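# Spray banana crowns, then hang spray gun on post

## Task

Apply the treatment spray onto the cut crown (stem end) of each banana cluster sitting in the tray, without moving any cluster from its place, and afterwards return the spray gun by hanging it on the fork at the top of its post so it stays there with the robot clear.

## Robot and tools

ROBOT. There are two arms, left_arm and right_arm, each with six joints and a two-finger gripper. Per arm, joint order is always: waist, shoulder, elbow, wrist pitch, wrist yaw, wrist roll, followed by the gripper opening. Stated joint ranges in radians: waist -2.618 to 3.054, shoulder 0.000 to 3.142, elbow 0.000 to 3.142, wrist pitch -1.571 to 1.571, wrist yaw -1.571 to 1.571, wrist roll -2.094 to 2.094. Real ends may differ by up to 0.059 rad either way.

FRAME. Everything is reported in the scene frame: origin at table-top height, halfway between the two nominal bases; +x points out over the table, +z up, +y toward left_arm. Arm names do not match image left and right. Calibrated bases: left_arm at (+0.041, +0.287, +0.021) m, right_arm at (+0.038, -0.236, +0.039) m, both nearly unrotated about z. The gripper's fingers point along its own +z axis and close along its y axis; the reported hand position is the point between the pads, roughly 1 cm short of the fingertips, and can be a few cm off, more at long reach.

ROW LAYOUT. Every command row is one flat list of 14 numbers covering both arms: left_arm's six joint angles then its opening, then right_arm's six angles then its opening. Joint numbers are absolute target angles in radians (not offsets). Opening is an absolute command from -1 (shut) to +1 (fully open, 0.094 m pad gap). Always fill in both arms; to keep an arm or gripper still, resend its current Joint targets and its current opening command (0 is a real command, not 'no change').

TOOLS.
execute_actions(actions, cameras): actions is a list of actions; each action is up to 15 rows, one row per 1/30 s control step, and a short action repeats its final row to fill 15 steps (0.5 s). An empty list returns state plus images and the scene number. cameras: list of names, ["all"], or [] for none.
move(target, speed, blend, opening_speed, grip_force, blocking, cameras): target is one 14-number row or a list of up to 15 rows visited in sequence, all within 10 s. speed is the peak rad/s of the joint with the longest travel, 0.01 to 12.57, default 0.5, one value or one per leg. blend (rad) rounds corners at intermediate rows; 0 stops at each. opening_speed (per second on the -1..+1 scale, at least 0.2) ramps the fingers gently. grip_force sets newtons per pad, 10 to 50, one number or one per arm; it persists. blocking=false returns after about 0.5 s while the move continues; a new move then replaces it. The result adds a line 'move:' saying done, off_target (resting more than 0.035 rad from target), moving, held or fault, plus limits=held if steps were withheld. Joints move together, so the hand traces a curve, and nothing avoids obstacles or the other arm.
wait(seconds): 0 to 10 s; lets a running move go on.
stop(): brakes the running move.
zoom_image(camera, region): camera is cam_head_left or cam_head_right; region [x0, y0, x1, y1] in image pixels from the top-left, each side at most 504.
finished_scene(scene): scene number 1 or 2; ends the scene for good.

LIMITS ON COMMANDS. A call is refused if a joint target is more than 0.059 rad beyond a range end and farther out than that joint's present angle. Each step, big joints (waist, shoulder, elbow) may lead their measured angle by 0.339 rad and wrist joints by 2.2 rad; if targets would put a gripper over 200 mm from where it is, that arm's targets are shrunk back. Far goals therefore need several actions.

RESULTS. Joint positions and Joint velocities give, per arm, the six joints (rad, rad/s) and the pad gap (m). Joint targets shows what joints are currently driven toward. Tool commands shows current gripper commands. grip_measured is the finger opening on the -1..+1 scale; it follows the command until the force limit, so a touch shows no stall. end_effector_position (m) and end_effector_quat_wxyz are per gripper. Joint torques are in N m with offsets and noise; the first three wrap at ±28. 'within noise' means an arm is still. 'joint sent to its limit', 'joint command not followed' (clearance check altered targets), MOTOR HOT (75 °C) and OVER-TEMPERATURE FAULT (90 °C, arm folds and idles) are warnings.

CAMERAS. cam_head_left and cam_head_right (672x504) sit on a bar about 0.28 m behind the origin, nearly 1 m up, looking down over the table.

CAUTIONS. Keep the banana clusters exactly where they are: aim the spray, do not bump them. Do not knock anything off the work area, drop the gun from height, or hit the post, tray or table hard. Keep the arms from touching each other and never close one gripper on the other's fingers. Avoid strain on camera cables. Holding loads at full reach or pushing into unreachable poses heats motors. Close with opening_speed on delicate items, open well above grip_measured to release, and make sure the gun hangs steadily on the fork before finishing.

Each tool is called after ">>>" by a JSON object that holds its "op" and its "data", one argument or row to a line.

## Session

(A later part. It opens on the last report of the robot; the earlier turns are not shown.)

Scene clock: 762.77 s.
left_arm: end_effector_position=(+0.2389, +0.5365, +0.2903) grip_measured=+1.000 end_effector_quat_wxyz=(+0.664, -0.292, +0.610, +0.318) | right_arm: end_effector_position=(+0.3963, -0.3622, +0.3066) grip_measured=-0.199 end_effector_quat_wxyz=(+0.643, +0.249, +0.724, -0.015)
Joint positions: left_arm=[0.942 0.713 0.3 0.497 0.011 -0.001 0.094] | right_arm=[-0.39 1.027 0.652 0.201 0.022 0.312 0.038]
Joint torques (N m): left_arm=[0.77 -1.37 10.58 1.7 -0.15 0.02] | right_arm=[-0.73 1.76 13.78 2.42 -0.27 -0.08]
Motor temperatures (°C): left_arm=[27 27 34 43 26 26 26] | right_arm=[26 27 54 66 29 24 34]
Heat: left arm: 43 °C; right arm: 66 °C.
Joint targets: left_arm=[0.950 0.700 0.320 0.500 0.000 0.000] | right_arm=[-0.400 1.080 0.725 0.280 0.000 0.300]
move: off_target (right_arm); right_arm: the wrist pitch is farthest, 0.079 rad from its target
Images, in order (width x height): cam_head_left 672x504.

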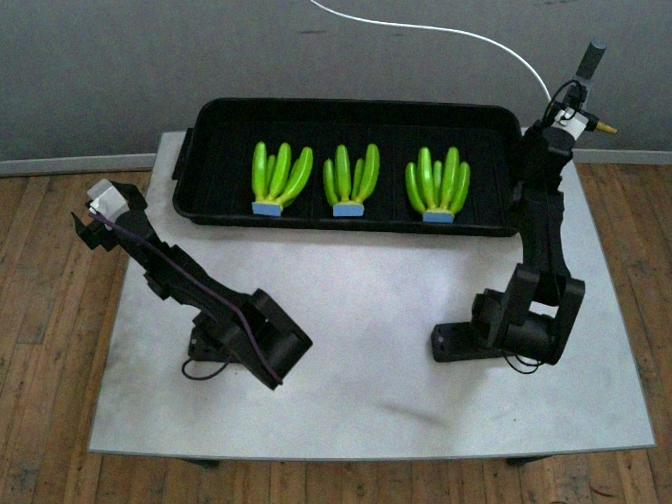

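>>> {"op": "move", "data": {
  "target": [
    [0.95,0.7,0.32,0.5,0,0,1,-0.393,0.98,0.67,0.22,0,0.3,-0.95],
    [0.95,0.7,0.32,0.5,0,0,1,-0.43,0.99,0.675,0.22,0,0.3,-0.95],
    [0.95,0.7,0.32,0.5,0,0,1,-0.425,1.08,0.725,0.28,0,0.3,-0.95]
  ],
  "speed": 0.15,
  "cameras": ["cam_head_left"]
}}

>>> {"op": "zoom_image", "data": {
  "camera": "cam_head_left",
  "region": [540, 70, 620, 150]
}}

Scene clock: 771.53 s.
left_arm: end_effector_position=(+0.2389, +0.5365, +0.2903) grip_measured=+1.000 end_effector_quat_wxyz=(+0.664, -0.292, +0.610, +0.318) | right_arm: end_effector_position=(+0.3923, -0.3719, +0.3084) grip_measured=-0.199 end_effector_quat_wxyz=(+0.645, +0.257, +0.720, -0.024)
Joint positions: left_arm=[0.942 0.713 0.3 0.497 0.011 -0.001 0.094] | right_arm=[-0.419 1.023 0.652 0.203 0.019 0.309 0.038]
Joint torques (N m): left_arm=[0.76 -1.29 10.5 1.71 -0.13 0.06] | right_arm=[-0.54 2.09 14.08 2.42 -0.25 -0.11]
Motor temperatures (°C): left_arm=[27 27 34 43 26 26 26] | right_arm=[26 27 54 67 29 24 34]
Heat: left arm: 43 °C; right arm: 67 °C.
Joint targets: left_arm=[0.950 0.700 0.320 0.500 0.000 0.000] | right_arm=[-0.425 1.080 0.725 0.280 0.000 0.300]
move: off_target (right_arm); right_arm: the wrist pitch is farthest, 0.077 rad from its target
Images, in order (width x height): cam_head_left 672x504.

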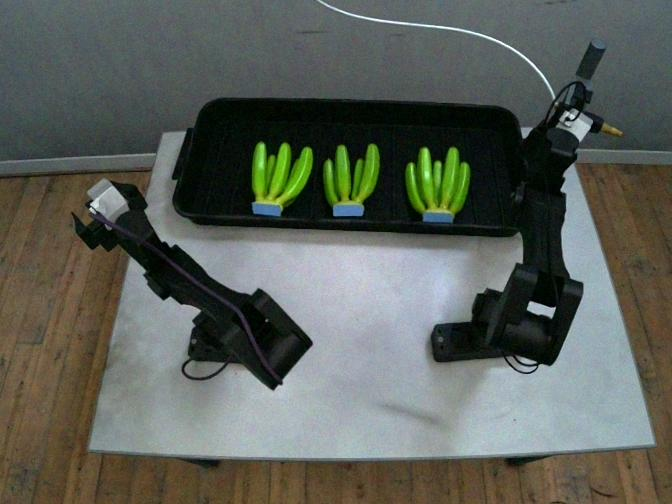

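Scaled by 6.300 from the camera's 672x504 image, which has a finer 960x720 frame.

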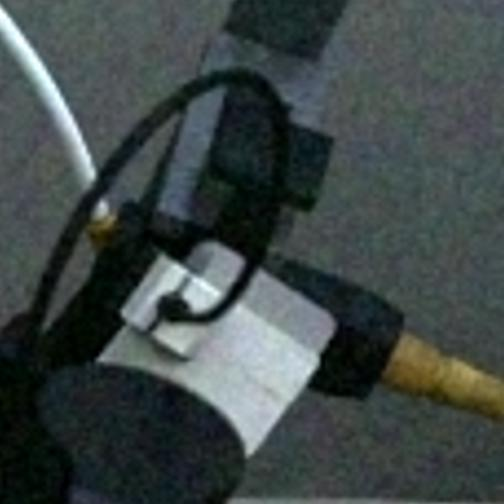

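>>> {"op": "move", "data": {
  "target": [
    [0.95,0.7,0.32,0.5,0,0,1,-0.415,0.96,0.665,0.21,0,0.3,-0.95],
    [0.95,0.7,0.32,0.5,0,0,1,-0.392,0.98,0.67,0.22,0,0.3,-0.95]
  ],
  "speed": 0.15,
  "cameras": ["cam_head_left"]
}}

>>> {"op": "zoom_image", "data": {
  "camera": "cam_head_left",
  "region": [540, 70, 620, 150]
}}

>>> {"op": "move", "data": {
  "target": [0.95,0.7,0.32,0.5,0,0,1,-0.412,1.08,0.725,0.28,0,0.3,-0.95],
  "speed": 0.15,
  "cameras": ["cam_head_left"]
}}

>>> {"op": "zoom_image", "data": {
  "camera": "cam_head_left",
  "region": [540, 70, 620, 150]
}}

Scene clock: 787.77 s.
left_arm: end_effector_position=(+0.2389, +0.5365, +0.2903) grip_measured=+1.000 end_effector_quat_wxyz=(+0.664, -0.292, +0.610, +0.318) | right_arm: end_effector_position=(+0.3886, -0.3610, +0.3180) grip_measured=-0.200 end_effector_quat_wxyz=(+0.653, +0.245, +0.717, -0.014)
Joint positions: left_arm=[0.942 0.713 0.3 0.497 0.011 -0.001 0.094] | right_arm=[-0.4 0.982 0.652 0.182 0.009 0.309 0.038]
Joint torques (N m): left_arm=[0.76 -1.4 10.61 1.68 -0.14 0.05] | right_arm=[0.73 -3.03 9.16 2.01 -0.14 -0.09]
Motor temperatures (°C): left_arm=[27 27 34 43 26 26 26] | right_arm=[26 27 55 67 29 24 34]
Heat: left arm: 43 °C; right arm: 67 °C.
Joint targets: left_arm=[0.950 0.700 0.320 0.500 0.000 0.000] | right_arm=[-0.392 0.980 0.670 0.220 0.000 0.300]
move: off_target (right_arm); right_arm: the wrist pitch is farthest, 0.038 rad from its target
Images, in order (width x height): cam_head_left 672x504.

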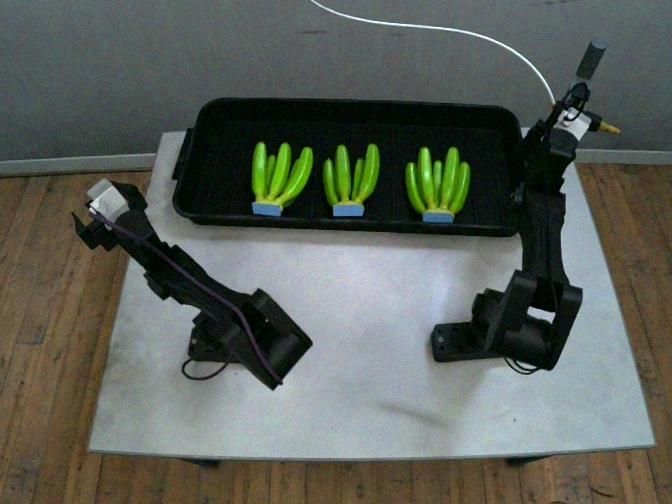

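Scaled by 6.300 from the camera's 672x504 image, which has a finer 960x720 frame.

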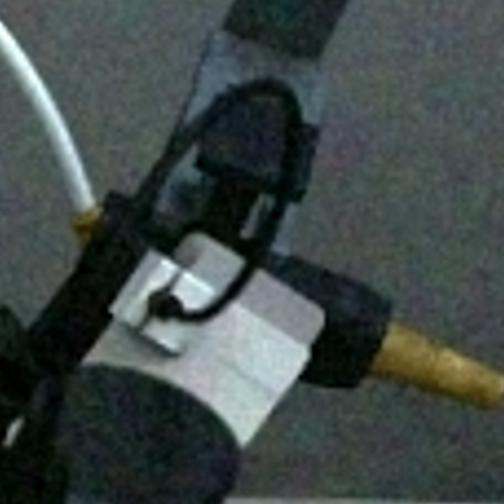

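Scene clock: 788.67 s.
left_arm: end_effector_position=(+0.2389, +0.5365, +0.2903) grip_measured=+1.000 end_effector_quat_wxyz=(+0.664, -0.292, +0.610, +0.318) | right_arm: end_effector_position=(+0.3950, -0.3659, +0.3070) grip_measured=-0.200 end_effector_quat_wxyz=(+0.643, +0.251, +0.723, -0.018)
Joint positions: left_arm=[0.942 0.713 0.3 0.497 0.011 -0.001 0.094] | right_arm=[-0.402 1.027 0.652 0.203 0.017 0.31 0.038]
Joint torques (N m): left_arm=[0.87 -1.33 10.52 1.73 -0.14 0.04] | right_arm=[-0.98 1.63 13.86 2.4 -0.24 -0.09]
Motor temperatures (°C): left_arm=[27 27 34 43 26 26 26] | right_arm=[26 27 55 67 29 24 34]
Heat: left arm: 43 °C; right arm: 67 °C.
Joint targets: left_arm=[0.950 0.700 0.320 0.500 0.000 0.000] | right_arm=[-0.412 1.080 0.725 0.280 0.000 0.300]
move: off_target (right_arm); right_arm: the wrist pitch is farthest, 0.077 rad from its target
Images, in order (width x height): cam_head_left 672x504.

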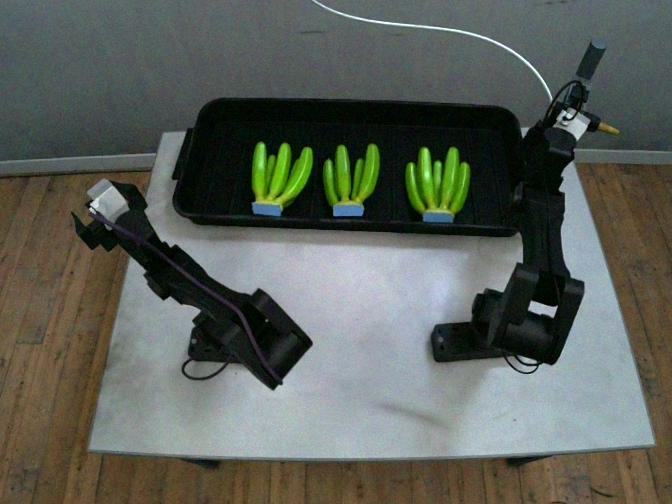

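Scaled by 6.300 from the camera's 672x504 image, which has a finer 960x720 frame.

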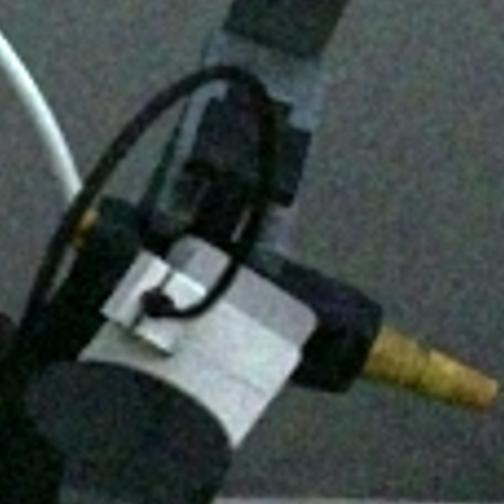

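>>> {"op": "move", "data": {
  "target": [
    [0.95,0.7,0.32,0.5,0,0,1,-0.408,1.03,0.685,0.24,0,0.3,-0.95],
    [0.95,0.7,0.32,0.5,0,0,1,-0.408,1.03,0.64,0.28,0,0.3,-0.95]
  ],
  "speed": 0.1,
  "cameras": ["cam_head_left"]
}}

>>> {"op": "zoom_image", "data": {
  "camera": "cam_head_left",
  "region": [540, 70, 620, 150]
}}

>>> {"op": "zoom_image", "data": {
  "camera": "cam_head_right",
  "region": [540, 70, 620, 150]
}}

Scene clock: 804.97 s.
left_arm: end_effector_position=(+0.2389, +0.5365, +0.2903) grip_measured=+1.000 end_effector_quat_wxyz=(+0.664, -0.292, +0.610, +0.318) | right_arm: end_effector_position=(+0.3940, -0.3656, +0.3110) grip_measured=-0.200 end_effector_quat_wxyz=(+0.652, +0.249, +0.716, -0.018)
Joint positions: left_arm=[0.942 0.713 0.3 0.497 0.011 -0.001 0.094] | right_arm=[-0.402 1.018 0.642 0.227 0.017 0.31 0.038]
Joint torques (N m): left_arm=[0.76 -1.33 10.58 1.71 -0.14 0.02] | right_arm=[-0.39 -2.1 7.54 2.16 -0.2 -0.08]
Motor temperatures (°C): left_arm=[27 27 34 43 26 26 26] | right_arm=[26 27 56 69 29 24 34]
Heat: left arm: 43 °C; right arm: 69 °C.
Joint targets: left_arm=[0.950 0.700 0.320 0.500 0.000 0.000] | right_arm=[-0.408 1.030 0.640 0.280 0.000 0.300]
move: off_target (right_arm); right_arm: the wrist pitch is farthest, 0.053 rad from its target
Images, in order (width x height): cam_head_left 672x504.

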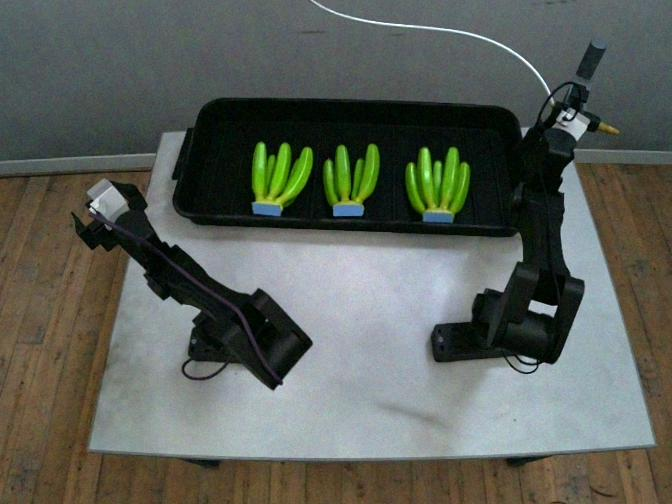

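Scaled by 6.300 from the camera's 672x504 image, which has a finer 960x720 frame.

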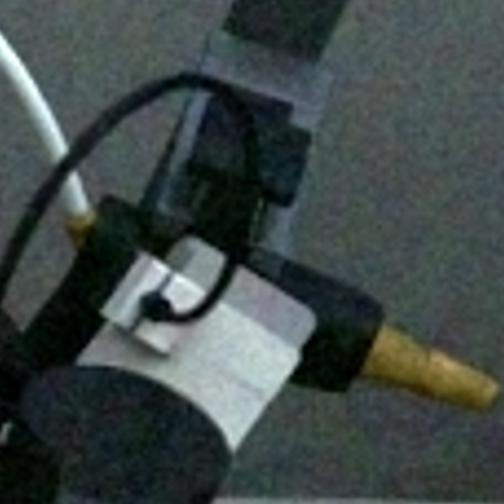

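This scene's latest camera images include none from cam_head_right. They are from: cam_head_left. cam_head_right's image comes with the result of a call that names it in "cameras".

>>> {"op": "move", "data": {
  "target": [0.95,0.7,0.32,0.5,0,0,1,-0.408,1.03,0.59,0.29,0,0.3,-0.95],
  "speed": 0.1,
  "cameras": ["cam_head_left","cam_head_right"]
}}

>>> {"op": "zoom_image", "data": {
  "camera": "cam_head_left",
  "region": [540, 70, 620, 150]
}}

>>> {"op": "zoom_image", "data": {
  "camera": "cam_head_right",
  "region": [540, 70, 620, 150]
}}

Scene clock: 811.97 s.
left_arm: end_effector_position=(+0.2389, +0.5365, +0.2903) grip_measured=+1.000 end_effector_quat_wxyz=(+0.664, -0.292, +0.610, +0.318) | right_arm: end_effector_position=(+0.3943, -0.3644, +0.2958) grip_measured=-0.200 end_effector_quat_wxyz=(+0.646, +0.248, +0.722, -0.015)
Joint positions: left_arm=[0.942 0.713 0.3 0.497 0.011 -0.001 0.094] | right_arm=[-0.402 1.03 0.603 0.26 0.011 0.31 0.038]
Joint torques (N m): left_arm=[0.81 -1.33 10.55 1.72 -0.12 0.04] | right_arm=[-0.53 -3.15 6.64 1.95 -0.11 -0.09]
Motor temperatures (°C): left_arm=[27 27 34 43 26 26 26] | right_arm=[26 27 54 68 29 24 34]
Heat: left arm: 43 °C; right arm: 68 °C.
Joint targets: left_arm=[0.950 0.700 0.320 0.500 0.000 0.000] | right_arm=[-0.408 1.030 0.590 0.290 0.000 0.300]
move: done

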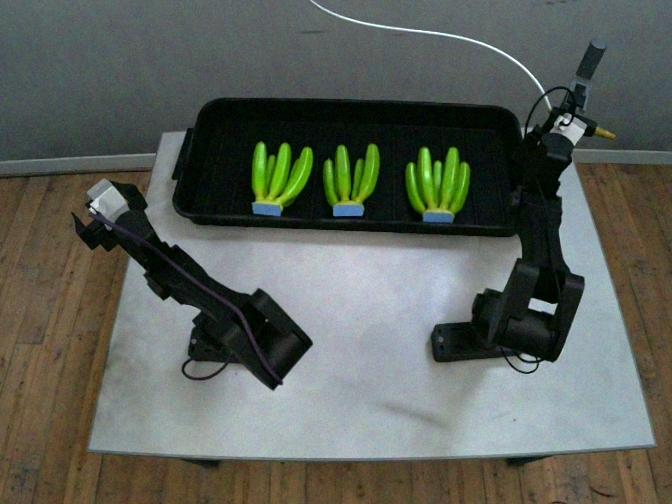

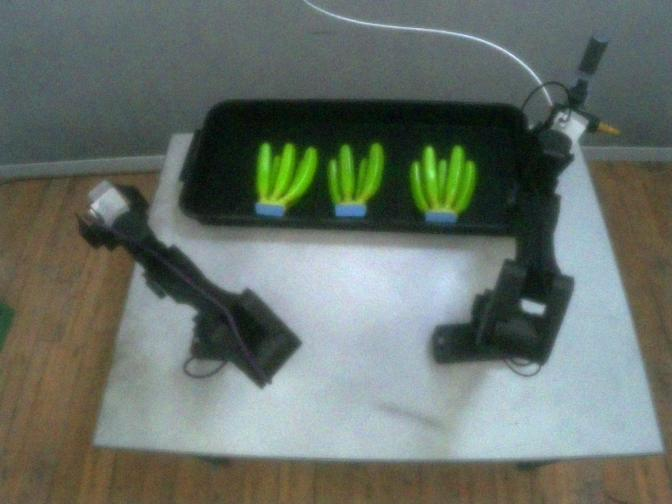

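Scaled by 6.300 from the camera's 672x504 image, which has a finer 960x720 frame.

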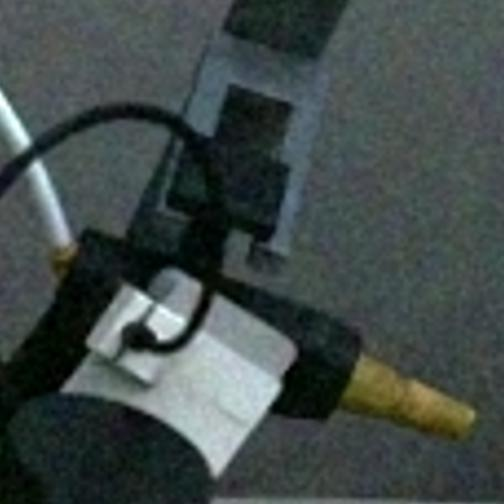

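Scaled by 6.300 from the camera's 672x504 image, which has a finer 960x720 frame.

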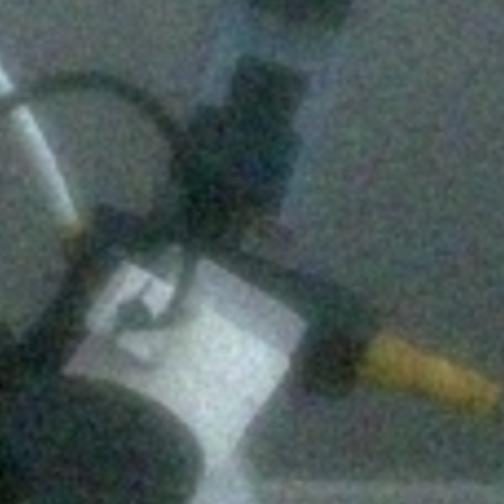

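>>> {"op": "move", "data": {
  "target": [
    [0.95,0.7,0.32,0.5,0,0,1,-0.408,0.88,0.53,0.24,0,0.3,-0.95],
    [0.95,0.7,0.32,0.5,0,0,1,-0.43,0.873,0.494,0.31,0,0.3,-0.95]
  ],
  "speed": 0.2,
  "cameras": ["cam_head_left"]
}}

>>> {"op": "zoom_image", "data": {
  "camera": "cam_head_left",
  "region": [540, 70, 620, 150]
}}

Scene clock: 850.50 s.
left_arm: end_effector_position=(+0.2389, +0.5365, +0.2903) grip_measured=+1.000 end_effector_quat_wxyz=(+0.664, -0.292, +0.610, +0.318) | right_arm: end_effector_position=(+0.3686, -0.3598, +0.2991) grip_measured=-0.200 end_effector_quat_wxyz=(+0.666, +0.245, +0.704, -0.019)
Joint positions: left_arm=[0.942 0.713 0.3 0.497 0.011 -0.001 0.094] | right_arm=[-0.419 0.894 0.508 0.273 0.002 0.307 0.038]
Joint torques (N m): left_arm=[0.8 -1.31 10.52 1.73 -0.14 0.04] | right_arm=[-0.91 -3.99 6.68 2.05 -0.09 -0.03]
Motor temperatures (°C): left_arm=[27 27 34 43 26 26 26] | right_arm=[26 27 53 63 29 24 34]
Heat: left arm: 43 °C; right arm: 63 °C.
Joint targets: left_arm=[0.950 0.700 0.320 0.500 0.000 0.000] | right_arm=[-0.430 0.873 0.494 0.310 0.000 0.300]
move: off_target (right_arm); right_arm: the wrist pitch is farthest, 0.037 rad from its target
Images, in order (width x height): cam_head_left 672x504.

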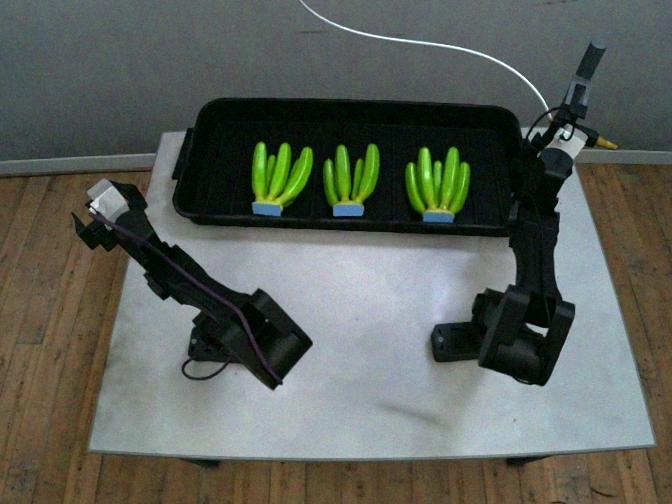

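Scaled by 6.300 from the camera's 672x504 image, which has a finer 960x720 frame.

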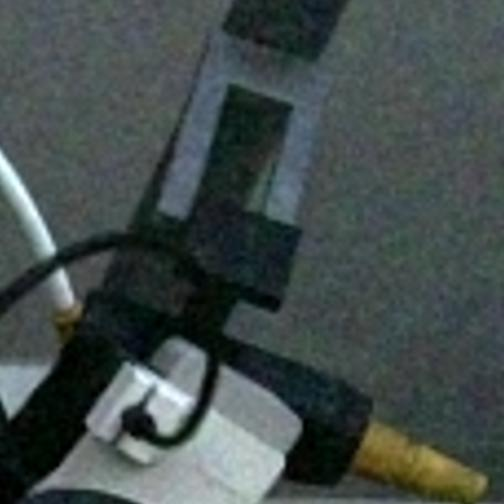

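>>> {"op": "move", "data": {
  "target": [0.95,0.7,0.32,0.5,0,0,1,-0.425,1.055,0.575,0.41,0,0.3,-0.95],
  "speed": 0.12,
  "cameras": ["cam_head_left"]
}}

>>> {"op": "zoom_image", "data": {
  "camera": "cam_head_left",
  "region": [540, 70, 620, 150]
}}

Scene clock: 859.17 s.
left_arm: end_effector_position=(+0.2389, +0.5365, +0.2903) grip_measured=+1.000 end_effector_quat_wxyz=(+0.664, -0.292, +0.610, +0.318) | right_arm: end_effector_position=(+0.3949, -0.3696, +0.2978) grip_measured=-0.200 end_effector_quat_wxyz=(+0.672, +0.243, +0.699, -0.019)
Joint positions: left_arm=[0.942 0.713 0.3 0.497 0.011 -0.001 0.094] | right_arm=[-0.419 1.048 0.547 0.406 0.001 0.307 0.038]
Joint torques (N m): left_arm=[0.75 -1.29 10.54 1.7 -0.14 0.02] | right_arm=[-0.42 -2.5 9.85 1.76 -0.06 -0.04]
Motor temperatures (°C): left_arm=[27 27 34 43 26 26 26] | right_arm=[26 27 54 62 29 24 34]
Heat: left arm: 43 °C; right arm: 62 °C.
Joint targets: left_arm=[0.950 0.700 0.320 0.500 0.000 0.000] | right_arm=[-0.425 1.055 0.575 0.410 0.000 0.300]
move: done
Images, in order (width x height): cam_head_left 672x504.

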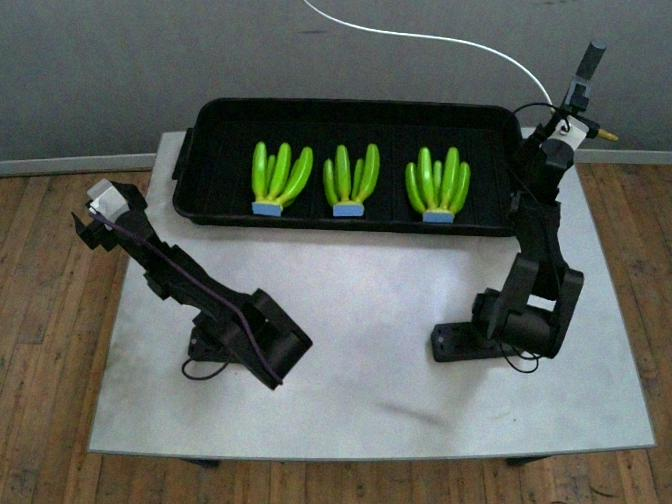

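Scaled by 6.300 from the camera's 672x504 image, which has a finer 960x720 frame.

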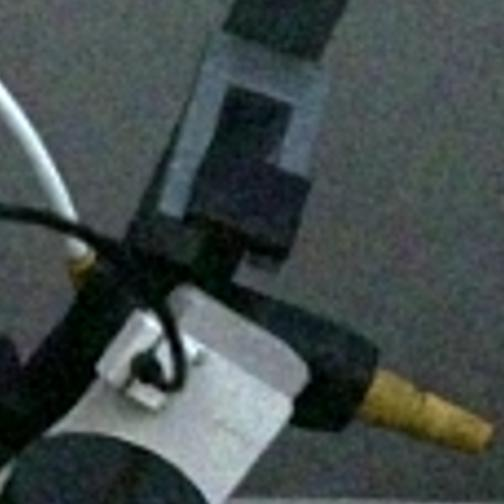

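>>> {"op": "move", "data": {
  "target": [0.95,0.7,0.32,0.5,0,0,1,-0.425,1.2,0.66,0.48,0,0.3,-0.95],
  "speed": 0.12,
  "cameras": ["cam_head_left"]
}}

>>> {"op": "zoom_image", "data": {
  "camera": "cam_head_left",
  "region": [540, 70, 620, 150]
}}

Scene clock: 865.77 s.
left_arm: end_effector_position=(+0.2389, +0.5365, +0.2903) grip_measured=+1.000 end_effector_quat_wxyz=(+0.664, -0.292, +0.610, +0.318) | right_arm: end_effector_position=(+0.4224, -0.3801, +0.2955) grip_measured=-0.200 end_effector_quat_wxyz=(+0.668, +0.245, +0.703, -0.019)
Joint positions: left_arm=[0.942 0.713 0.3 0.497 0.011 -0.001 0.094] | right_arm=[-0.419 1.194 0.627 0.459 0.002 0.307 0.038]
Joint torques (N m): left_arm=[0.8 -1.39 10.56 1.72 -0.15 0.04] | right_arm=[-0.46 -3.84 10.35 1.87 -0.02 -0.04]
Motor temperatures (°C): left_arm=[27 27 34 43 26 26 26] | right_arm=[26 27 55 61 29 24 34]
Heat: left arm: 43 °C; right arm: 61 °C.
Joint targets: left_arm=[0.950 0.700 0.320 0.500 0.000 0.000] | right_arm=[-0.425 1.200 0.660 0.480 0.000 0.300]
move: done
Images, in order (width x height): cam_head_left 672x504.

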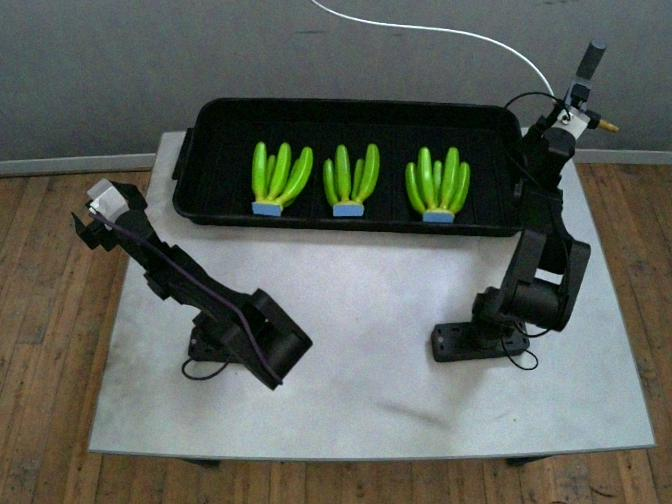

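Scaled by 6.300 from the camera's 672x504 image, which has a finer 960x720 frame.

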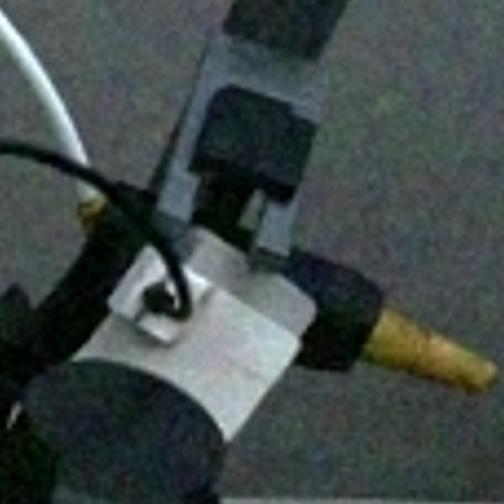

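>>> {"op": "move", "data": {
  "target": [
    [0.95,0.7,0.32,0.5,0,0,1,-0.425,1.24,0.685,0.5,0,0.3,-0.95],
    [0.95,0.7,0.32,0.5,0,0,1,-0.425,1.245,0.635,0.55,0,0.3,-0.95]
  ],
  "speed": 0.1,
  "cameras": ["cam_head_left"]
}}

>>> {"op": "zoom_image", "data": {
  "camera": "cam_head_left",
  "region": [540, 70, 620, 150]
}}

Scene clock: 873.57 s.
left_arm: end_effector_position=(+0.2389, +0.5365, +0.2903) grip_measured=+1.000 end_effector_quat_wxyz=(+0.664, -0.292, +0.610, +0.318) | right_arm: end_effector_position=(+0.4316, -0.3836, +0.2971) grip_measured=-0.200 end_effector_quat_wxyz=(+0.674, +0.243, +0.698, -0.019)
Joint positions: left_arm=[0.942 0.713 0.3 0.497 0.011 -0.001 0.094] | right_arm=[-0.419 1.241 0.646 0.503 0.002 0.307 0.038]
Joint torques (N m): left_arm=[0.75 -1.36 10.54 1.71 -0.14 0.03] | right_arm=[-0.55 -4.55 6.53 2.11 -0.06 -0.08]
Motor temperatures (°C): left_arm=[27 27 34 43 26 26 26] | right_arm=[26 27 57 60 29 24 34]
Heat: left arm: 43 °C; right arm: 60 °C.
Joint targets: left_arm=[0.950 0.700 0.320 0.500 0.000 0.000] | right_arm=[-0.425 1.245 0.635 0.550 0.000 0.300]
move: off_target (right_arm); right_arm: the wrist pitch is farthest, 0.047 rad from its target
Images, in order (width x height): cam_head_left 672x504.

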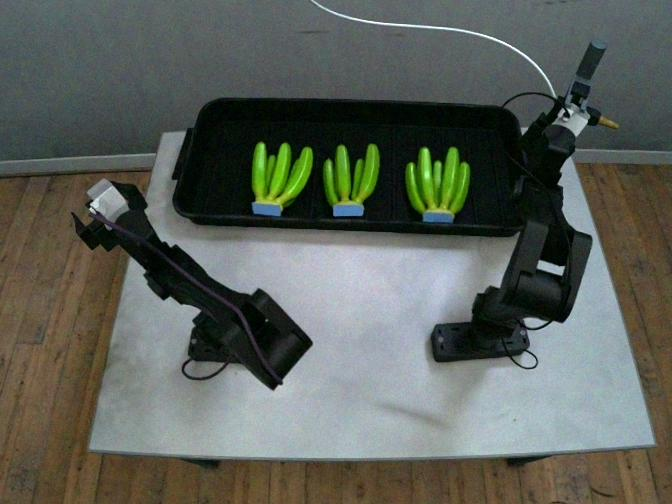

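Scaled by 6.300 from the camera's 672x504 image, which has a finer 960x720 frame.

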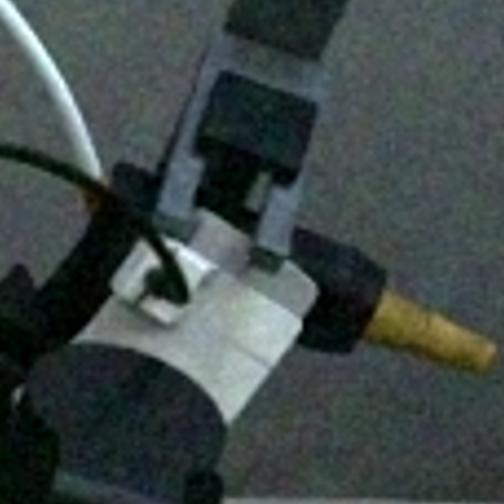

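>>> {"op": "move", "data": {
  "target": [0.95,0.7,0.32,0.5,0,0,1,-0.425,1.24,0.61,0.55,0,0.3,-0.95],
  "speed": 0.1,
  "cameras": ["cam_head_left"]
}}

>>> {"op": "zoom_image", "data": {
  "camera": "cam_head_left",
  "region": [540, 70, 620, 150]
}}

Scene clock: 882.20 s.
left_arm: end_effector_position=(+0.2389, +0.5365, +0.2903) grip_measured=+1.000 end_effector_quat_wxyz=(+0.664, -0.292, +0.610, +0.318) | right_arm: end_effector_position=(+0.4303, -0.3831, +0.2958) grip_measured=-0.200 end_effector_quat_wxyz=(+0.678, +0.242, +0.694, -0.019)
Joint positions: left_arm=[0.942 0.713 0.3 0.497 0.011 -0.001 0.094] | right_arm=[-0.419 1.241 0.628 0.534 0.002 0.307 0.038]
Joint torques (N m): left_arm=[0.73 -1.26 10.5 1.68 -0.12 0.02] | right_arm=[-0.64 -4.93 5.94 1.85 -0.05 -0.07]
Motor temperatures (°C): left_arm=[27 27 34 43 26 26 26] | right_arm=[26 28 54 60 29 24 34]
Heat: left arm: 43 °C; right arm: 60 °C.
Joint targets: left_arm=[0.950 0.700 0.320 0.500 0.000 0.000] | right_arm=[-0.425 1.240 0.610 0.550 0.000 0.300]
move: done
Images, in order (width x height): cam_head_left 672x504.

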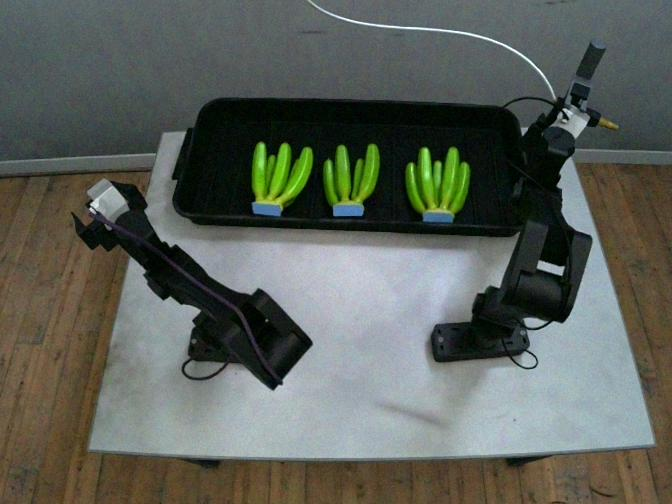

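Scaled by 6.300 from the camera's 672x504 image, which has a finer 960x720 frame.

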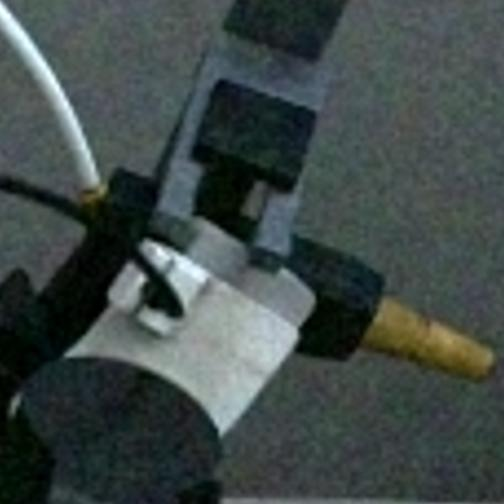

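>>> {"op": "move", "data": {
  "target": [0.95,0.7,0.32,0.5,0,0,1,-0.425,1.245,0.56,0.6,0,0.3,-0.95],
  "speed": 0.1,
  "cameras": ["cam_head_left"]
}}

>>> {"op": "zoom_image", "data": {
  "camera": "cam_head_left",
  "region": [540, 70, 620, 150]
}}

Scene clock: 887.67 s.
left_arm: end_effector_position=(+0.2389, +0.5365, +0.2903) grip_measured=+1.000 end_effector_quat_wxyz=(+0.664, -0.292, +0.610, +0.318) | right_arm: end_effector_position=(+0.4271, -0.3818, +0.2959) grip_measured=-0.201 end_effector_quat_wxyz=(+0.692, +0.237, +0.681, -0.019)
Joint positions: left_arm=[0.942 0.713 0.3 0.497 0.011 -0.001 0.094] | right_arm=[-0.419 1.241 0.586 0.615 0.002 0.307 0.038]
Joint torques (N m): left_arm=[0.77 -1.36 10.58 1.7 -0.15 0.05] | right_arm=[-0.53 -4.19 5.12 1.54 -0.04 -0.04]
Motor temperatures (°C): left_arm=[27 27 34 43 26 26 26] | right_arm=[26 28 53 61 29 24 34]
Heat: left arm: 43 °C; right arm: 61 °C.
Joint targets: left_arm=[0.950 0.700 0.320 0.500 0.000 0.000] | right_arm=[-0.425 1.245 0.560 0.600 0.000 0.300]
move: done
Images, in order (width x height): cam_head_left 672x504.

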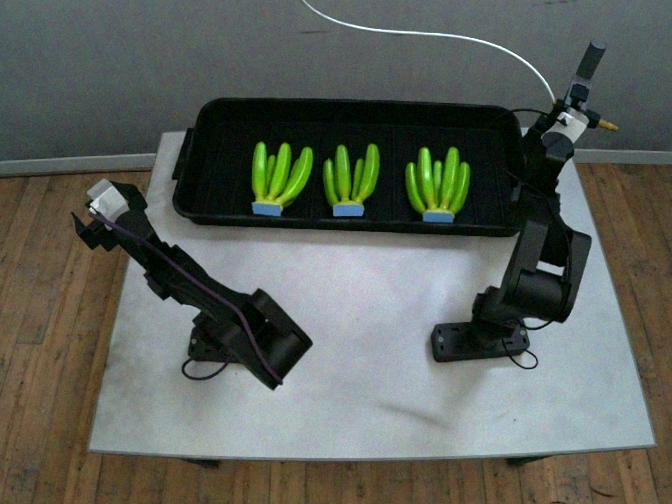

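Scaled by 6.300 from the camera's 672x504 image, which has a finer 960x720 frame.

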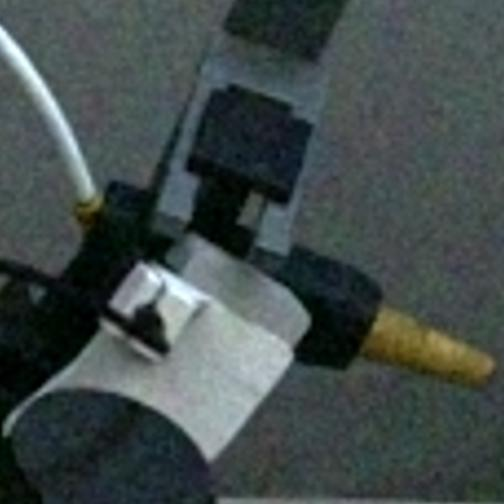

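>>> {"op": "move", "data": {
  "target": [0.95,0.7,0.32,0.5,0,0,1,-0.425,1.25,0.555,0.55,0,0.3,-0.95],
  "speed": 0.1,
  "cameras": ["cam_head_left"]
}}

>>> {"op": "zoom_image", "data": {
  "camera": "cam_head_left",
  "region": [540, 70, 620, 150]
}}

>>> {"op": "move", "data": {
  "target": [0.95,0.7,0.32,0.5,0,0,1,-0.425,1.25,0.535,0.53,0,0.3,-0.95],
  "speed": 0.1,
  "cameras": ["cam_head_left"]
}}

>>> {"op": "zoom_image", "data": {
  "camera": "cam_head_left",
  "region": [540, 70, 620, 150]
}}

Scene clock: 898.00 s.
left_arm: end_effector_position=(+0.2389, +0.5365, +0.2903) grip_measured=+1.000 end_effector_quat_wxyz=(+0.664, -0.292, +0.610, +0.318) | right_arm: end_effector_position=(+0.4271, -0.3818, +0.2952) grip_measured=-0.201 end_effector_quat_wxyz=(+0.691, +0.238, +0.682, -0.019)
Joint positions: left_arm=[0.942 0.713 0.3 0.497 0.011 -0.001 0.094] | right_arm=[-0.419 1.241 0.586 0.612 0.002 0.307 0.038]
Joint torques (N m): left_arm=[0.8 -1.28 10.56 1.69 -0.13 0.06] | right_arm=[-0.59 -4.14 4.93 1.16 -0.05 -0.05]
Motor temperatures (°C): left_arm=[27 27 34 43 26 26 26] | right_arm=[26 28 52 58 29 24 34]
Heat: left arm: 43 °C; right arm: 58 °C.
Joint targets: left_arm=[0.950 0.700 0.320 0.500 0.000 0.000] | right_arm=[-0.425 1.250 0.555 0.550 0.000 0.300]
move: off_target (right_arm); right_arm: the wrist pitch is farthest, 0.062 rad from its target
Images, in order (width x height): cam_head_left 672x504.

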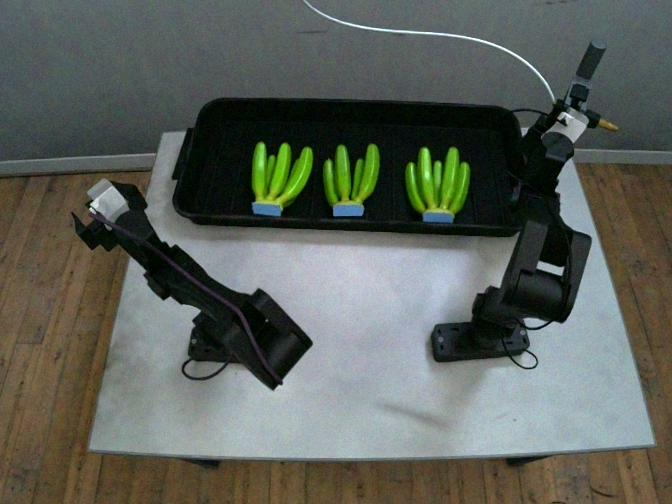

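Scaled by 6.300 from the camera's 672x504 image, which has a finer 960x720 frame.

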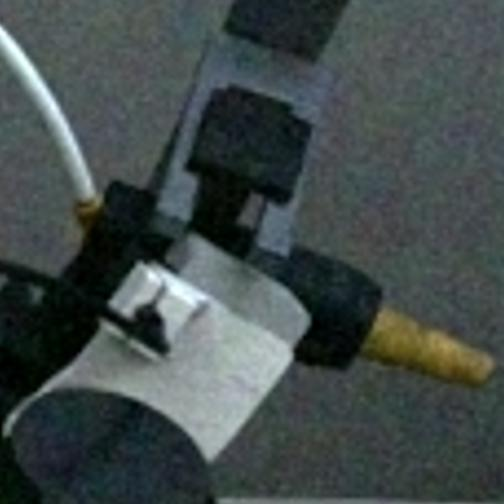

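Scene clock: 898.73 s.
left_arm: end_effector_position=(+0.2389, +0.5365, +0.2903) grip_measured=+1.000 end_effector_quat_wxyz=(+0.664, -0.292, +0.610, +0.318) | right_arm: end_effector_position=(+0.4264, -0.3816, +0.2946) grip_measured=-0.201 end_effector_quat_wxyz=(+0.693, +0.237, +0.681, -0.019)
Joint positions: left_arm=[0.942 0.713 0.3 0.497 0.011 -0.001 0.094] | right_arm=[-0.419 1.241 0.578 0.624 0.002 0.307 0.038]
Joint torques (N m): left_arm=[0.79 -1.29 10.55 1.69 -0.13 0.05] | right_arm=[-0.55 -4.08 3.81 0.84 -0.05 -0.1]
Motor temperatures (°C): left_arm=[27 27 34 43 26 26 26] | right_arm=[26 28 52 58 29 24 34]
Heat: left arm: 43 °C; right arm: 58 °C.
Joint targets: left_arm=[0.950 0.700 0.320 0.500 0.000 0.000] | right_arm=[-0.425 1.250 0.535 0.530 0.000 0.300]
move: off_target (right_arm); right_arm: the wrist pitch is farthest, 0.094 rad from its target
Images, in order (width x height): cam_head_left 672x504.

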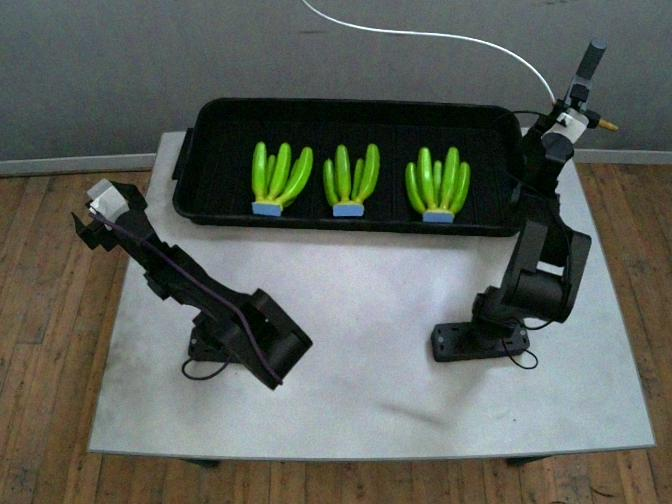

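Scaled by 6.300 from the camera's 672x504 image, which has a finer 960x720 frame.

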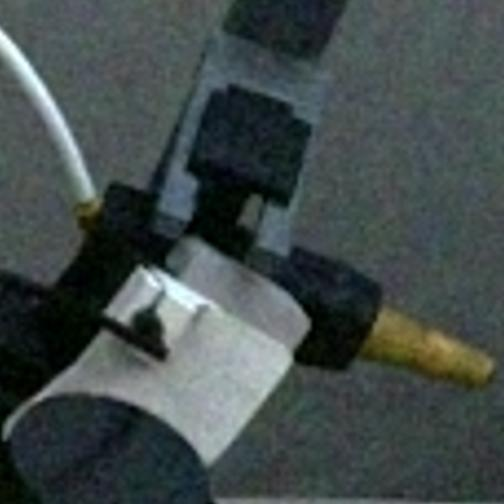

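>>> {"op": "move", "data": {
  "target": [
    [0.95,0.7,0.32,0.5,0,0,1,-0.42,1.245,0.58,0.62,0,0.3,-0.95],
    [0.95,0.7,0.32,0.5,0,0,1,-0.42,1.245,0.58,0.62,0,0.3,1]
  ],
  "speed": 0.1,
  "opening_speed": 0.5,
  "cameras": ["cam_head_left"]
}}

>>> {"op": "zoom_image", "data": {
  "camera": "cam_head_left",
  "region": [540, 70, 620, 150]
}}

Scene clock: 912.90 s.
left_arm: end_effector_position=(+0.2389, +0.5365, +0.2903) grip_measured=+1.000 end_effector_quat_wxyz=(+0.664, -0.292, +0.610, +0.318) | right_arm: end_effector_position=(+0.4262, -0.3819, +0.2944) grip_measured=+0.998 end_effector_quat_wxyz=(+0.693, +0.238, +0.681, -0.020)
Joint positions: left_arm=[0.942 0.713 0.3 0.497 0.011 -0.001 0.094] | right_arm=[-0.419 1.241 0.578 0.624 0.004 0.307 0.094]
Joint torques (N m): left_arm=[0.87 -1.36 10.56 1.72 -0.12 0.05] | right_arm=[0.03 -4.46 7.3 1.62 -0.09 -0.07]
Motor temperatures (°C): left_arm=[27 27 34 43 26 26 26] | right_arm=[26 28 51 56 29 24 34]
Heat: left arm: 43 °C; right arm: 56 °C.
Joint targets: left_arm=[0.950 0.700 0.320 0.500 0.000 0.000] | right_arm=[-0.420 1.245 0.580 0.620 0.000 0.300]
move: done
Images, in order (width x height): cam_head_left 672x504.

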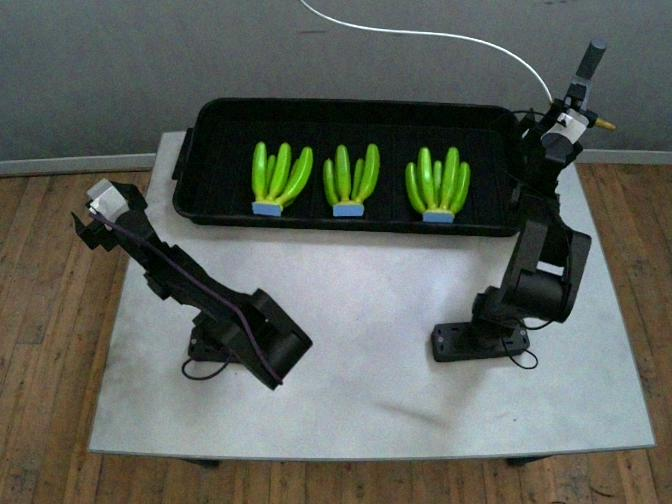

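Scaled by 6.300 from the camera's 672x504 image, which has a finer 960x720 frame.

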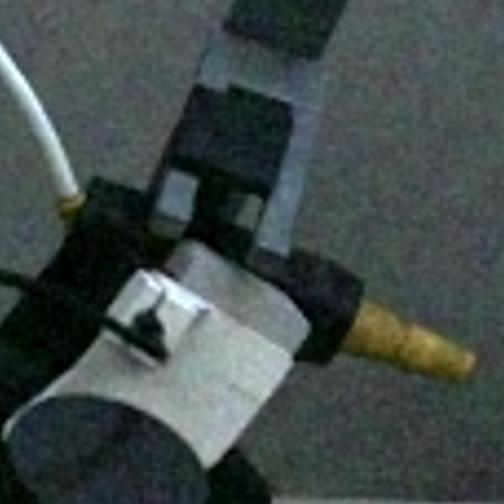

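Hanging. Retreat slightly downward/back.

>>> {"op": "move", "data": {
  "target": [
    [0.95,0.7,0.32,0.5,0,0,1,-0.42,1.08,0.48,0.53,0,0.3,1],
    [0.95,0.7,0.32,0.5,0,0,1,-0.42,0.8,0.35,0.35,0,0.3,1],
    [0.95,0.7,0.32,0.5,0,0,1,-0.42,0.5,0.3,0.35,0,0.3,1]
  ],
  "speed": [0.12,0.25,0.3],
  "blend": [0.03,0.03,0],
  "cameras": ["cam_head_left"]
}}

>>> {"op": "zoom_image", "data": {
  "camera": "cam_head_left",
  "region": [520, 50, 640, 170]
}}

Scene clock: 923.33 s.
left_arm: end_effector_position=(+0.2389, +0.5365, +0.2903) grip_measured=+1.000 end_effector_quat_wxyz=(+0.664, -0.292, +0.610, +0.318) | right_arm: end_effector_position=(+0.3076, -0.3371, +0.3448) grip_measured=+0.998 end_effector_quat_wxyz=(+0.767, +0.212, +0.606, -0.022)
Joint positions: left_arm=[0.942 0.713 0.3 0.497 0.011 -0.001 0.094] | right_arm=[-0.419 0.51 0.323 0.365 0.004 0.307 0.094]
Joint torques (N m): left_arm=[0.81 -1.24 10.62 1.69 -0.14 0.04] | right_arm=[0.09 -0.21 5.9 1.47 -0.08 -0.03]
Motor temperatures (°C): left_arm=[27 27 34 43 26 26 26] | right_arm=[26 28 51 56 29 24 33]
Heat: left arm: 43 °C; right arm: 56 °C.
Joint targets: left_arm=[0.950 0.700 0.320 0.500 0.000 0.000] | right_arm=[-0.420 0.500 0.300 0.350 0.000 0.300]
move: done
Images, in order (width x height): cam_head_left 672x504.

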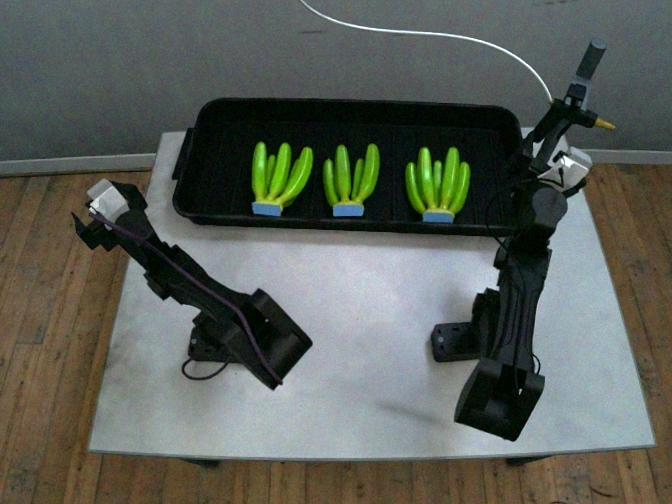

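Scaled by 4.200 from the camera's 672x504 image, which has a finer 960x720 frame.

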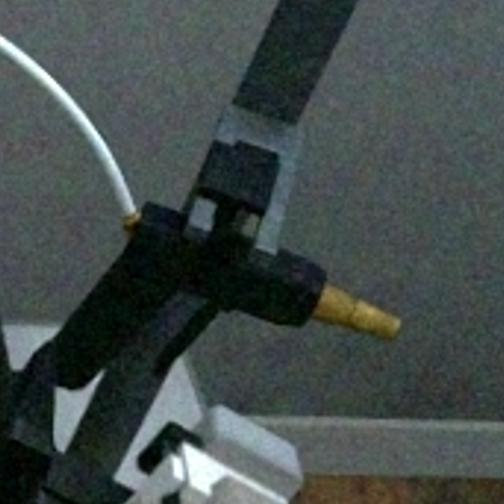

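>>> {"op": "finished_scene", "data": {
  "scene": 2
}}

The scene is finished: the task was done.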